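# Place the strawberry cake in the white basket

## Task

Get the strawberry cake inside the white basket, leaving the basket and every other object roughly where they started, and finish with neither arm in contact with any of them.

## Robot and tools

Robot: two 6-joint arms with parallel grippers, left_arm and right_arm. Calibrated base positions in the scene frame: left_arm at (-0.026, +0.301, 0) m, right_arm at (+0.053, -0.333, 0) m, each turned slightly about z. Scene frame: origin at table height midway between the nominal bases, +x out across the table, +z up, left_arm on the +y side (arm names do not match image sides). Reported hand poses use this frame and may be off by a few centimetres, more when the arm reaches far.

Joint order for every arm, in commands and results: waist, shoulder, elbow, wrist pitch, wrist yaw, wrist roll. Stated ranges (rad): waist -2.618 to 3.054, shoulder 0.000 to 3.142, elbow 0.000 to 3.142, wrist pitch -1.571 to 1.571, wrist yaw -1.571 to 1.571, wrist roll -2.094 to 2.094. Wrist yaw has its sign flipped relative to the URDF everywhere you see or send it; the ranges are in URDF signs, so a URDF range -0.5..2.0 would be -2.0..0.5 in your numbers. True ends can differ by up to 0.059 rad.

Row format (used by execute_actions and move): one flat list of 14 numbers, each in [-1, 1]: left_arm's six joint values then its opening, then right_arm's six joint values then its opening. Always send all 14, even if one arm stays still. Joint values are offsets, not poses: they are added to that arm's Joint targets as reported at the start of the action or move. Scale: 1.0 equals 2.224 rad for waist, shoulder and elbow, and 8.485 rad for the three wrist joints. Send 0 to keep a joint at its current target. Opening is absolute: +1 fully open, -1 closed; intermediate values aim grip_measured at that number. Sending 0 for opening is a real command (half closed), so repeat the current opening to leave a gripper alone.

execute_actions(actions, cameras): actions is a list of actions; each action is a list of up to 15 rows, each row run for one 1/30 s step; if fewer than 15 rows, the last row repeats, so an action always lasts 0.5 s. Every row in an action counts from the targets at that action's start, and each new action starts from the updated targets, so repeating an offset keeps moving further. An action asking any joint more than 0.059 rad outside its range is rejected for both arms; a bad first action rejects the whole call. Empty actions just returns state and images. cameras: list of names (cam_head_left, cam_head_right, cam_left_wrist, cam_right_wrist); omitted/null/["all"] gives all, [] gives none, an unknown name invalidates the call.

move(target, speed, blend, opening_speed, blocking, cameras): target is one 14-number row or a list of up to 15 rows; every row is an offset from the same starting Joint targets, not from the previous row. All joints travel together, so grippers follow curves, and nothing is avoided automatically. speed: rad/s for the joint with farthest to travel, 0.01 to 12.57, default 0.5, one number or one per target. blend: rad corner rounding for lists, default 0. opening_speed: gripper rate per second on the -1..+1 scale, at least 0.2; use a low value to close gently. blocking=false returns after about 0.5 s while the move continues. Whole list is limited to 10 s. The result adds a move: line: done, off_target (resting more than 0.035 rad from target), moving, held, or fault, plus limits=held if steps were withheld. Neither done nor off_target tells you about contact.

wait(seconds 0 to 10): lets time pass holding commands. stop(): brakes a running move. zoom_image(camera, region=[x0,y0,x1,y1]) in pixels of that camera's latest image (672x504, origin top-left), at most 504x504. read_manual(section) only gives licence texts. finished_scene(scene, integer 1 to 3) ends the current scene permanently; call it only once the cake is in the basket and both grippers are clear.

Result lines: end_effector_position (m) and end_effector_quat_wxyz for the point between the finger pads, about 1 cm behind the tips; fingers point along the gripper's +z and open along its y. Joint positions (rad) and Joint velocities (rad/s), each arm ending with pad gap in m (0.094 fully open); "within noise" means still. Joint targets: the base for your next offsets. Tool commands: current gripper commands. grip_measured: opening on the command scale, may read a few mm wide when empty. grip_effort_nm: motor effort, negative closing, not a pad force. Joint torques: include arm weight, offset and noisy; first three wrap at ±28 N m. "joint sent to its limit" means a joint hit its end; "joint command not followed" means the clearance check altered targets. MOTOR HOT appears at 75 °C; at 90 °C an OVER-TEMPERATURE FAULT folds that arm and disables it.

Motion limits: targets cannot lead measured angles by more than 0.339 rad (big joints) or 2.2 rad (wrist); if targets would put the gripper over 200 mm from where it is, they are scaled back, so large moves need several steps. Tiny joint changes may not start.

Cautions: approach slowly near objects; faster motion and targets beyond contact mean harder impacts. Keep the arms apart, and never close one gripper on the other's fingers. Do not drop or release the cake while it moves, and keep everything on the table. To stop pressing on something, command targets back past the measured positions. Avoid holding loads long or straining toward unreachable poses, which heats motors. The wrist camera cable touching an object counts as contact. Loose objects may occasionally be nudged by outside disturbances.

Each tool is called after ">>>" as a command line: name --argument value for each argument, lists and objects as JSON in quotes; but a table of rows of numbers goes row by row, as --pt "numbers of a row", without its own name.

## Session

>>> execute_actions --actions '[]'

>>> zoom_image --camera "cam_head_right" --region '[200, 200, 480, 410]'

Scene clock: 0.00 s.
left_arm: end_effector_position=(+0.3701, +0.3334, +0.1050) grip_measured=+1.000 grip_effort_nm=n/a end_effector_quat_wxyz=(+0.593, -0.053, +0.803, +0.032) | right_arm: end_effector_position=(+0.4655, -0.3440, +0.1221) grip_measured=+1.000 grip_effort_nm=n/a end_effector_quat_wxyz=(+0.618, +0.034, +0.785, -0.032)
Joint positions: left_arm=[0.018 1.543 0.359 0.885 0.068 -0.032 0.094] | right_arm=[0.01 1.573 0.405 0.93 -0.111 0.019 0.094]
Joint velocities: within noise
Joint torques (N m): no reading
Motor temperatures (°C): left_arm=[22 24 22 20 23 19 23] | right_arm=[23 22 23 27 23 21 20]
Heat: left arm: 24 °C; right arm: 27 °C.
Joint targets: left_arm=[0.018 1.538 0.364 0.880 0.068 -0.032] | right_arm=[0.010 1.570 0.408 0.918 -0.112 0.019]
Tool commands: left_gripper/opening=+1.0 right_gripper/opening=+1.0

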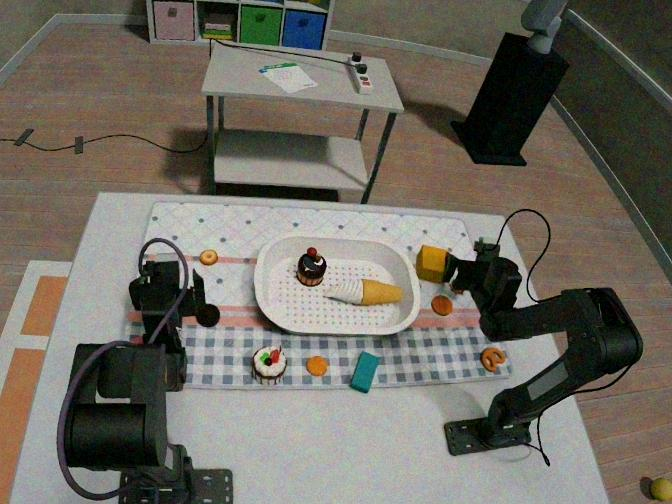

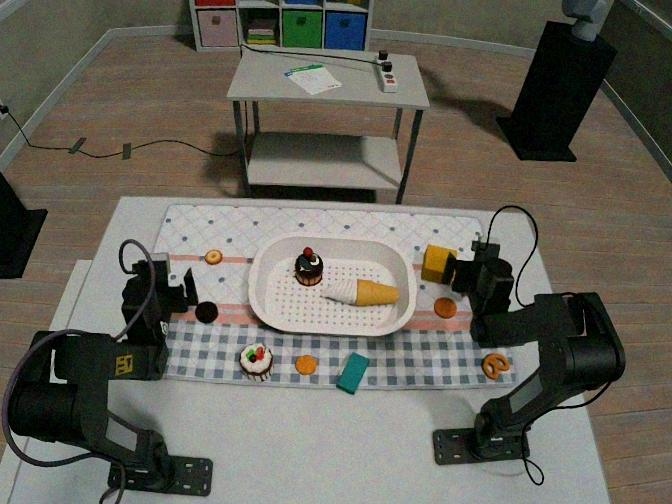

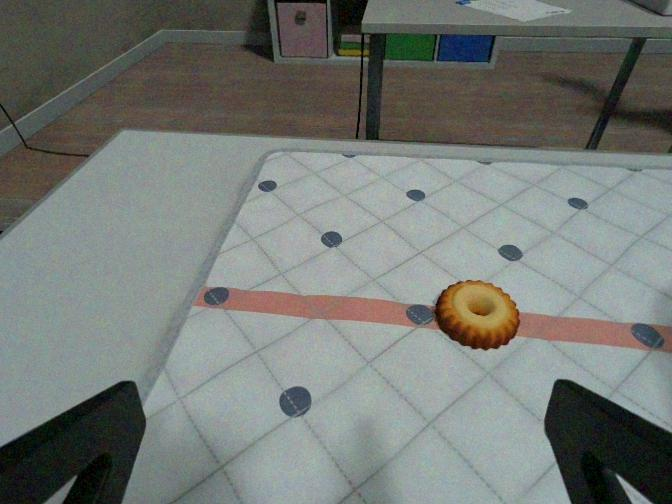

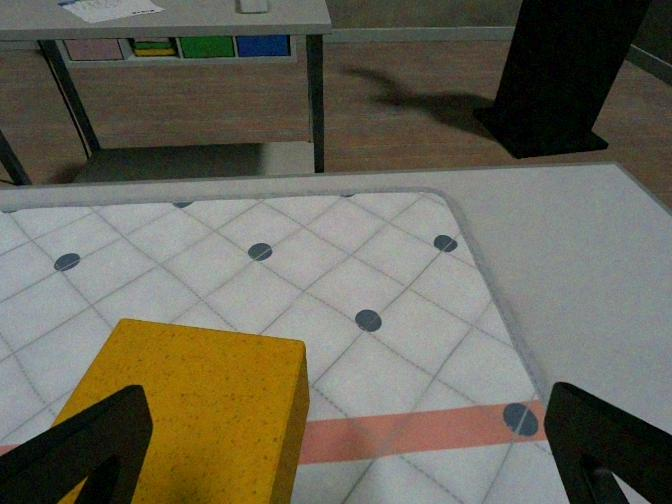

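Scaled by 1.800 from the camera's 672x504 image, which has a finer 960x720 frame.

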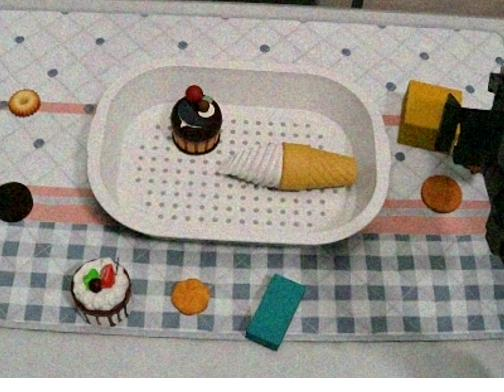

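>>> move --target '[-0.2779,-0.0544,0.5531,-0.2658,-0.008,0.0038,1,0,0,0,0,0,0,1]' --speed 1.5 --cameras '["cam_left_wrist"]'

Scene clock: 8.27 s.
left_arm: end_effector_position=(+0.2323, +0.1402, +0.2421) grip_measured=+1.000 grip_effort_nm=0.002 end_effector_quat_wxyz=(+0.175, +0.270, +0.946, -0.047) | right_arm: end_effector_position=(+0.4655, -0.3440, +0.1221) grip_measured=+1.000 grip_effort_nm=0.032 end_effector_quat_wxyz=(+0.618, +0.034, +0.785, -0.032)
Joint positions: left_arm=[-0.595 1.427 1.57 -1.349 0.009 -0.006 0.094] | right_arm=[0.01 1.573 0.405 0.93 -0.111 0.019 0.094]
Joint velocities: within noise
Joint torques (N m): left_arm=[-0.47 -5.37 7.65 0.8 -0.08 0.09] | right_arm=[0.03 -5.01 6.61 1.54 -0.05 -0.01]
Motor temperatures (°C): left_arm=[22 25 23 23 23 19 23] | right_arm=[23 22 23 29 23 21 20]
Heat: left arm: 25 °C; right arm: 29 °C.
Joint targets: left_arm=[-0.600 1.417 1.594 -1.376 0.000 0.000] | right_arm=[0.010 1.570 0.408 0.918 -0.112 0.019]
move: done
Images, in order (width x height): cam_left_wrist 672x504.

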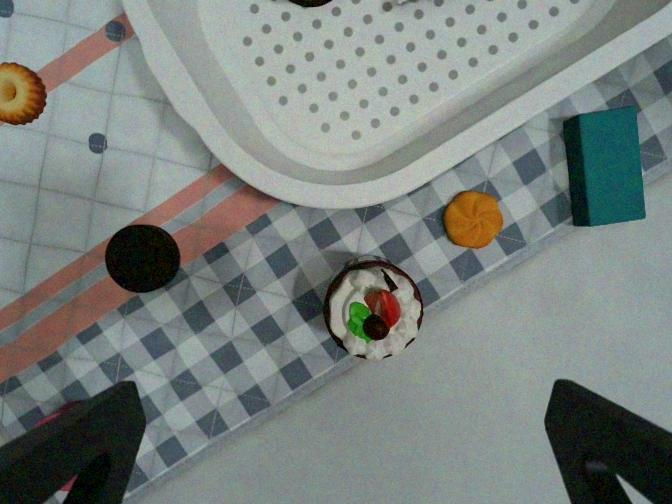

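>>> move --pt "-0.0364 0.1169 -0.1292 0.0207 0 0 1 0 0 0 0 0 0 1" --pt "-0.0364 0.1518 -0.2267 0.0553 0 0 1 0 0 0 0 0 0 1" --speed '[0.8,0.5]' --blend 0.04 --cameras '["cam_left_wrist"]'

Scene clock: 25.07 s.
left_arm: end_effector_position=(+0.2120, +0.1237, +0.0300) grip_measured=+1.000 grip_effort_nm=0.002 end_effector_quat_wxyz=(-0.001, +0.315, +0.949, +0.004) | right_arm: end_effector_position=(+0.4655, -0.3440, +0.1221) grip_measured=+1.000 grip_effort_nm=0.032 end_effector_quat_wxyz=(+0.618, +0.034, +0.785, -0.032)
Joint positions: left_arm=[-0.678 1.748 1.1 -0.927 0.008 -0.006 0.094] | right_arm=[0.01 1.573 0.405 0.93 -0.111 0.019 0.094]
Joint velocities: within noise
Joint torques (N m): left_arm=[-0.29 -6.67 4.4 0.53 -0.07 0.09] | right_arm=[0.05 -5 6.61 1.54 -0.05 0]
Motor temperatures (°C): left_arm=[22 25 24 22 23 19 23] | right_arm=[23 23 24 32 23 21 20]
Heat: left arm: 25 °C; right arm: 32 °C.
Joint targets: left_arm=[-0.681 1.754 1.090 -0.906 0.000 0.000] | right_arm=[0.010 1.570 0.408 0.918 -0.112 0.019]
move: done
Images, in order (width x height): cam_left_wrist 672x504.

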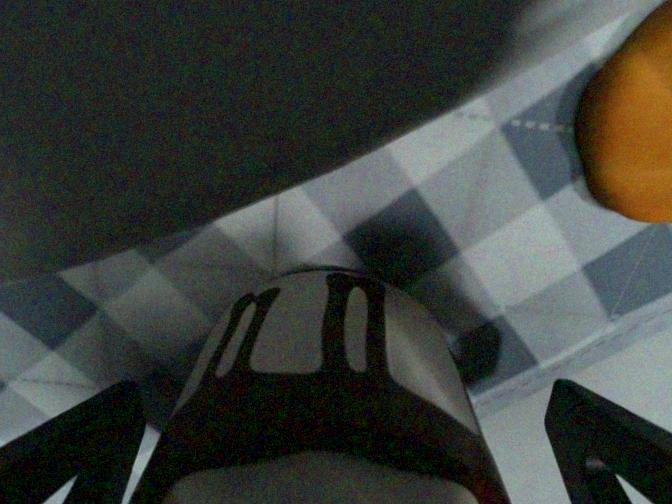

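>>> move --pt "0.009 0 0 0 0 0 1 0 0 0 0 0 0 1" --pt "0.009 0 0 0 0 0 0.25 0 0 0 0 0 0 1" --speed 0.3 --opening_speed 0.6 --cameras '["cam_left_wrist"]'

Scene clock: 38.53 s.
left_arm: end_effector_position=(+0.2142, +0.1264, +0.0300) grip_measured=+0.407 grip_effort_nm=-1.023 end_effector_quat_wxyz=(+0.000, +0.309, +0.951, +0.004) | right_arm: end_effector_position=(+0.4655, -0.3440, +0.1221) grip_measured=+1.000 grip_effort_nm=0.027 end_effector_quat_wxyz=(+0.618, +0.034, +0.785, -0.032)
Joint positions: left_arm=[-0.666 1.748 1.1 -0.926 0.008 -0.006 0.066] | right_arm=[0.01 1.573 0.405 0.93 -0.111 0.019 0.094]
Joint velocities: within noise
Joint torques (N m): left_arm=[0.5 -6.69 4.36 0.54 -0.07 0.1] | right_arm=[0.03 -5 6.61 1.54 -0.05 0]
Motor temperatures (°C): left_arm=[22 26 23 22 23 19 23] | right_arm=[23 23 24 32 23 21 20]
Heat: left arm: 26 °C; right arm: 32 °C.
Joint targets: left_arm=[-0.660 1.754 1.090 -0.906 0.000 0.000] | right_arm=[0.010 1.570 0.408 0.918 -0.112 0.019]
move: done
Images, in order (width x height): cam_left_wrist 672x504.

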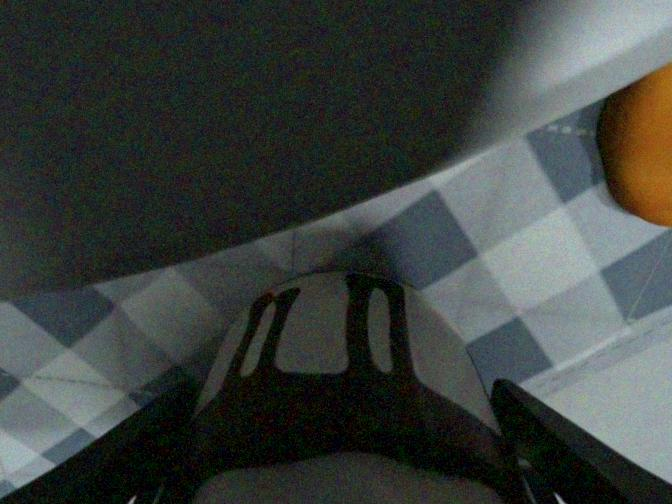

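>>> move --pt "0 -0.0373 0.1842 -0.0582 0 0 0.25 0 0 0 0 0 0 1" --pt "0.027 0.1584 0.4396 -0.0738 0 0 0.25 0 0 0 0 0 0 1" --pt "0.027 0.2479 0.5160 -0.0620 0 0 0.25 0 0 0 0 0 0 1" --pt "0.027 0.2666 0.4150 -0.0390 0 0 0.25 0 0 0 0 0 0 1" --speed '[0.7,0.7,0.6,0.3]' --blend 0.06 --cameras '["cam_left_wrist","cam_head_right"]'

>>> zoom_image --camera "cam_head_right" --region '[240, 230, 370, 330]'

Scene clock: 51.83 s.
left_arm: end_effector_position=(+0.3566, +0.0555, +0.0416) grip_measured=+0.407 grip_effort_nm=-1.028 end_effector_quat_wxyz=(+0.002, +0.280, +0.960, +0.004) | right_arm: end_effector_position=(+0.4655, -0.3440, +0.1221) grip_measured=+1.000 grip_effort_nm=0.027 end_effector_quat_wxyz=(+0.618, +0.034, +0.785, -0.032)
Joint positions: left_arm=[-0.606 2.337 2.023 -1.255 0.008 -0.006 0.066] | right_arm=[0.01 1.573 0.405 0.93 -0.111 0.019 0.094]
Joint velocities: within noise
Joint torques (N m): left_arm=[0.46 -11.92 4.81 0.5 -0.08 0.1] | right_arm=[0.05 -5 6.6 1.54 -0.05 0]
Motor temperatures (°C): left_arm=[22 26 23 21 23 19 24] | right_arm=[23 23 25 33 23 21 20]
Heat: left arm: 26 °C; right arm: 33 °C.
Joint targets: left_arm=[-0.601 2.347 2.013 -1.237 0.000 0.000] | right_arm=[0.010 1.570 0.408 0.918 -0.112 0.019]
move: done
Images, in order (width x height): cam_head_right 672x504, cam_left_wrist 672x504.

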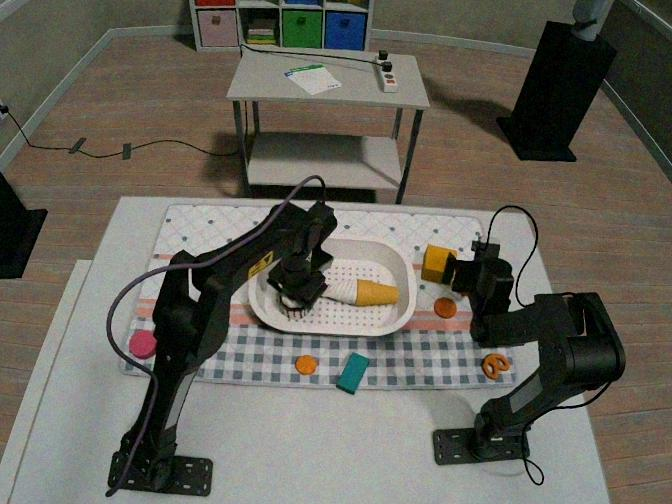

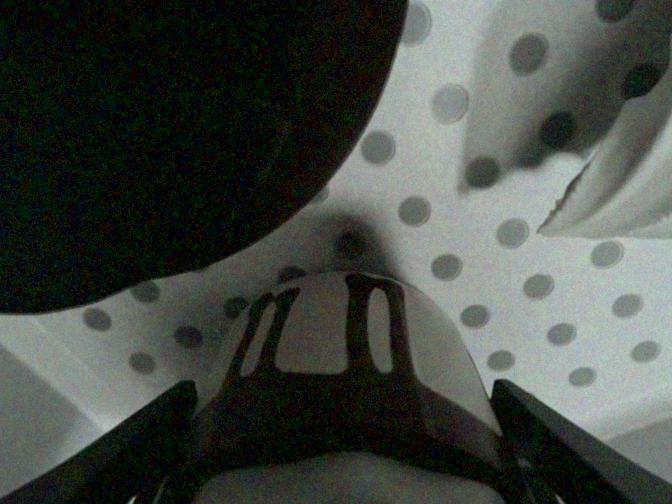

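Scaled by 3.877 from the camera's 672x504 image, which has a finer 960x720 frame.

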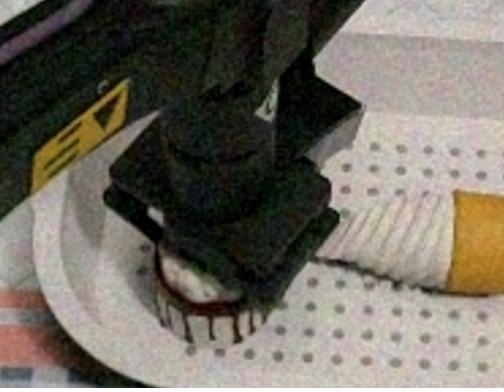

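>>> move --pt "-0.0099 -0.0254 -0.0435 0.00475 0 0 0.25 0 0 0 0 0 0 1" --pt "-0.0099 -0.0187 -0.0587 0.0105 0 0 0.25 0 0 0 0 0 0 1" --speed '[0.2,0.06]' --cameras '["cam_left_wrist","cam_head_right"]'

>>> zoom_image --camera "cam_head_right" --region '[240, 230, 370, 330]'

Scene clock: 72.07 s.
left_arm: end_effector_position=(+0.3553, +0.0548, +0.0402) grip_measured=+0.407 grip_effort_nm=-1.023 end_effector_quat_wxyz=(+0.023, +0.283, +0.959, -0.002) | right_arm: end_effector_position=(+0.4655, -0.3440, +0.1221) grip_measured=+1.000 grip_effort_nm=0.027 end_effector_quat_wxyz=(+0.618, +0.034, +0.785, -0.032)
Joint positions: left_arm=[-0.609 2.283 1.923 -1.165 0.01 -0.005 0.066] | right_arm=[0.01 1.573 0.405 0.93 -0.111 0.019 0.094]
Joint velocities: within noise
Joint torques (N m): left_arm=[-1.24 -10.52 2.48 0.63 -0.08 0.07] | right_arm=[0.03 -5 6.61 1.53 -0.05 0]
Motor temperatures (°C): left_arm=[22 29 24 21 23 19 24] | right_arm=[23 23 25 34 23 21 20]
Heat: left arm: 29 °C; right arm: 34 °C.
Joint targets: left_arm=[-0.622 2.306 1.882 -1.148 0.000 0.000] | right_arm=[0.010 1.570 0.408 0.918 -0.112 0.019]
move: off_target (left_arm); left_arm: the elbow is farthest, 0.041 rad from its target
Images, in order (width x height): cam_head_right 672x504, cam_left_wrist 672x504.

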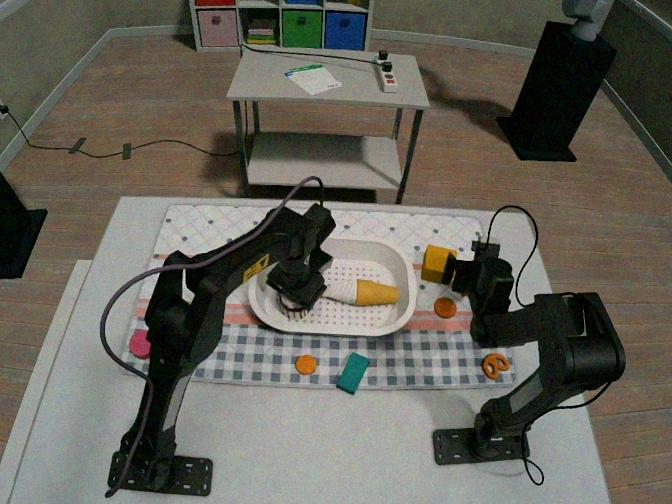

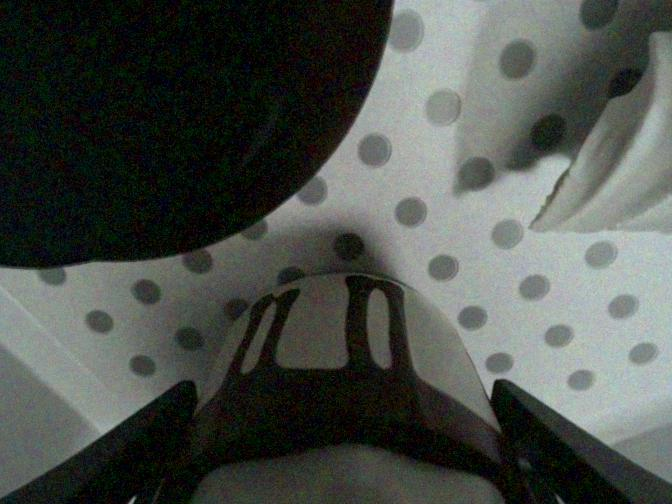

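Scaled by 3.877 from the camera's 672x504 image, which has a finer 960x720 frame.

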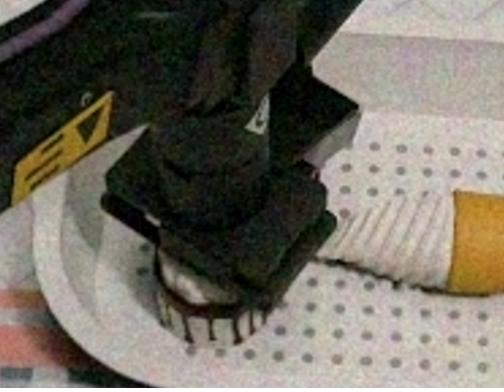

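>>> move --target '[0.0063,0.0187,0.0587,-0.0105,0,0,0.25,0,0,0,0,0,0,1]' --speed 0.1 --cameras '["cam_left_wrist","cam_head_right"]'

>>> zoom_image --camera "cam_head_right" --region '[240, 230, 370, 330]'

Scene clock: 89.50 s.
left_arm: end_effector_position=(+0.3559, +0.0544, +0.0411) grip_measured=+0.407 grip_effort_nm=-1.028 end_effector_quat_wxyz=(+0.010, +0.283, +0.959, +0.002) | right_arm: end_effector_position=(+0.4655, -0.3440, +0.1221) grip_measured=+1.000 grip_effort_nm=0.022 end_effector_quat_wxyz=(+0.618, +0.034, +0.785, -0.032)
Joint positions: left_arm=[-0.609 2.319 1.989 -1.224 0.01 -0.005 0.066] | right_arm=[0.01 1.573 0.405 0.93 -0.111 0.019 0.094]
Joint velocities: within noise
Joint torques (N m): left_arm=[0.06 -10.3 7.56 0.23 -0.08 0.07] | right_arm=[0.03 -5.01 6.61 1.54 -0.05 -0.01]
Motor temperatures (°C): left_arm=[22 31 23 21 23 19 24] | right_arm=[23 23 25 34 23 21 20]
Heat: left arm: 31 °C; right arm: 34 °C.
Joint targets: left_arm=[-0.608 2.348 2.013 -1.237 0.000 0.000] | right_arm=[0.010 1.570 0.408 0.918 -0.112 0.019]
move: done
Images, in order (width x height): cam_head_right 672x504, cam_left_wrist 672x504.

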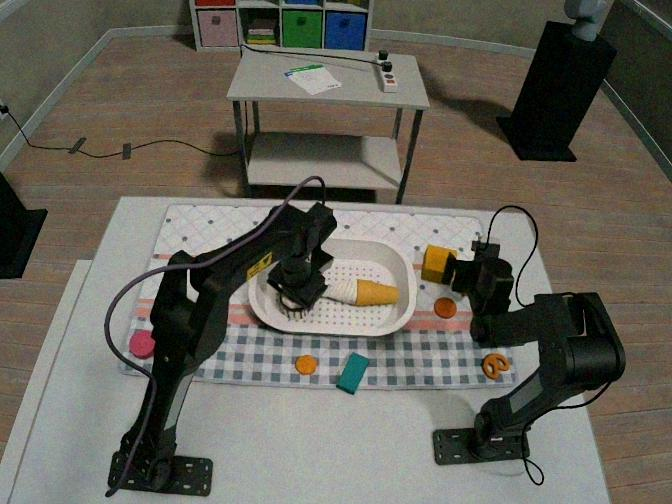

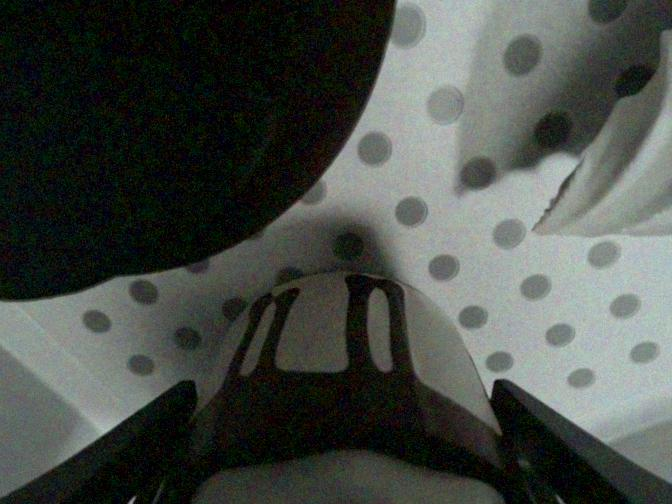

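Scaled by 3.877 from the camera's 672x504 image, which has a finer 960x720 frame.

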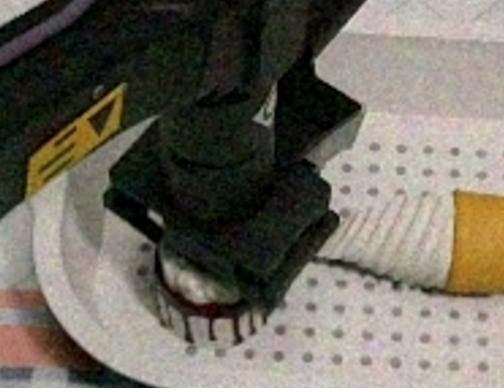

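>>> move --pt "0 0 0 0 0 0 0.7 0 0 0 0 0 0 1" --pt "0 -0.0192 0.1010 -0.0230 0 0 0.7 0 0 0 0 0 0 1" --pt "0 -0.1087 0.0246 -0.0348 0 0 0.7 0 0 0 0 0 0 1" --pt "0 -0.4186 -0.1884 -0.0164 0 0 0.7 0 0 0 0 0 0 1" --speed '[0.2,0.3,0.6,1.0]' --opening_speed 0.5 --blend 0.03 --cameras '["cam_left_wrist","cam_head_right"]'

>>> zoom_image --camera "cam_head_right" --region '[200, 200, 440, 380]'

Scene clock: 101.30 s.
left_arm: end_effector_position=(+0.2250, +0.1398, +0.2533) grip_measured=+0.698 grip_effort_nm=0.115 end_effector_quat_wxyz=(+0.178, +0.277, +0.943, -0.048) | right_arm: end_effector_position=(+0.4655, -0.3440, +0.1221) grip_measured=+1.000 grip_effort_nm=0.027 end_effector_quat_wxyz=(+0.618, +0.034, +0.785, -0.032)
Joint positions: left_arm=[-0.609 1.417 1.608 -1.392 0.01 -0.005 0.08] | right_arm=[0.01 1.573 0.405 0.93 -0.111 0.019 0.094]
Joint velocities: within noise
Joint torques (N m): left_arm=[0.1 -4.37 4.45 1.24 -0.09 0.08] | right_arm=[0.05 -5.01 6.61 1.54 -0.05 -0.01]
Motor temperatures (°C): left_arm=[22 31 24 21 23 19 24] | right_arm=[23 23 25 35 23 21 20]
Heat: left arm: 31 °C; right arm: 35 °C.
Joint targets: left_arm=[-0.608 1.416 1.594 -1.376 0.000 0.000] | right_arm=[0.010 1.570 0.408 0.918 -0.112 0.019]
move: done; blend cut to 0 rad at target 1
Images, in order (width x height): cam_head_right 672x504, cam_left_wrist 672x504.

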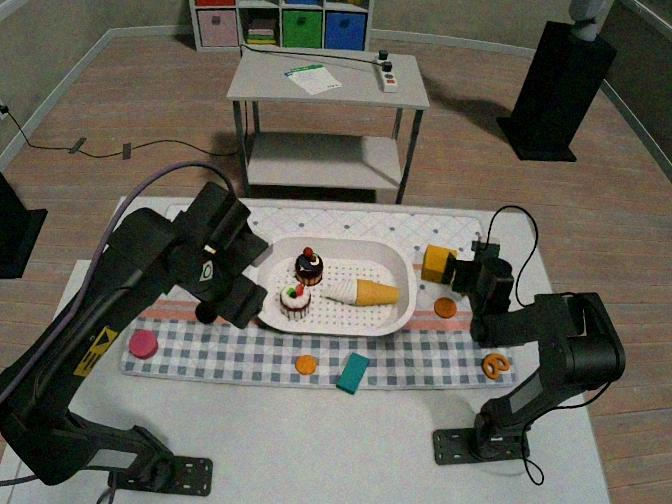

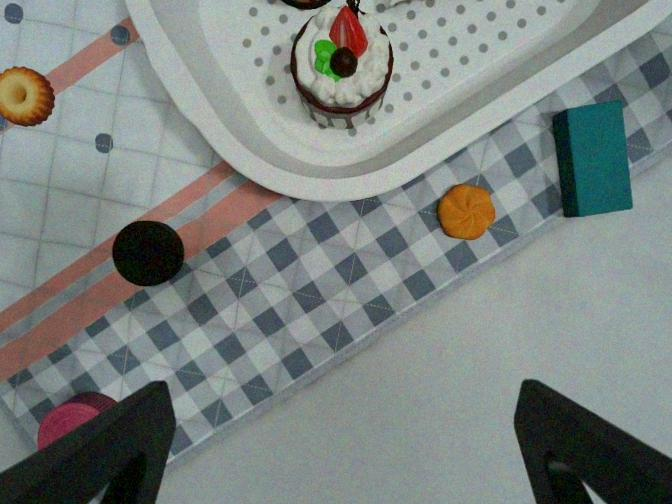

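Scaled by 2.100 from the camera's 672x504 image, which has a finer 960x720 frame.

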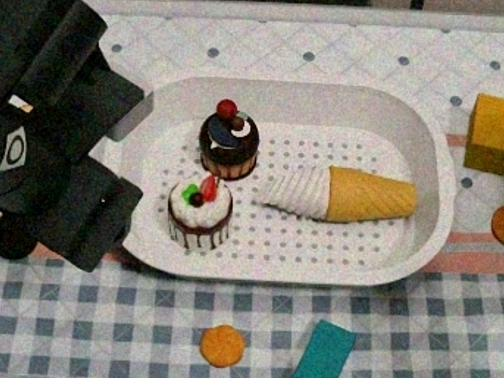

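>>> finished_scene --scene 3

The scene is finished: the task was done.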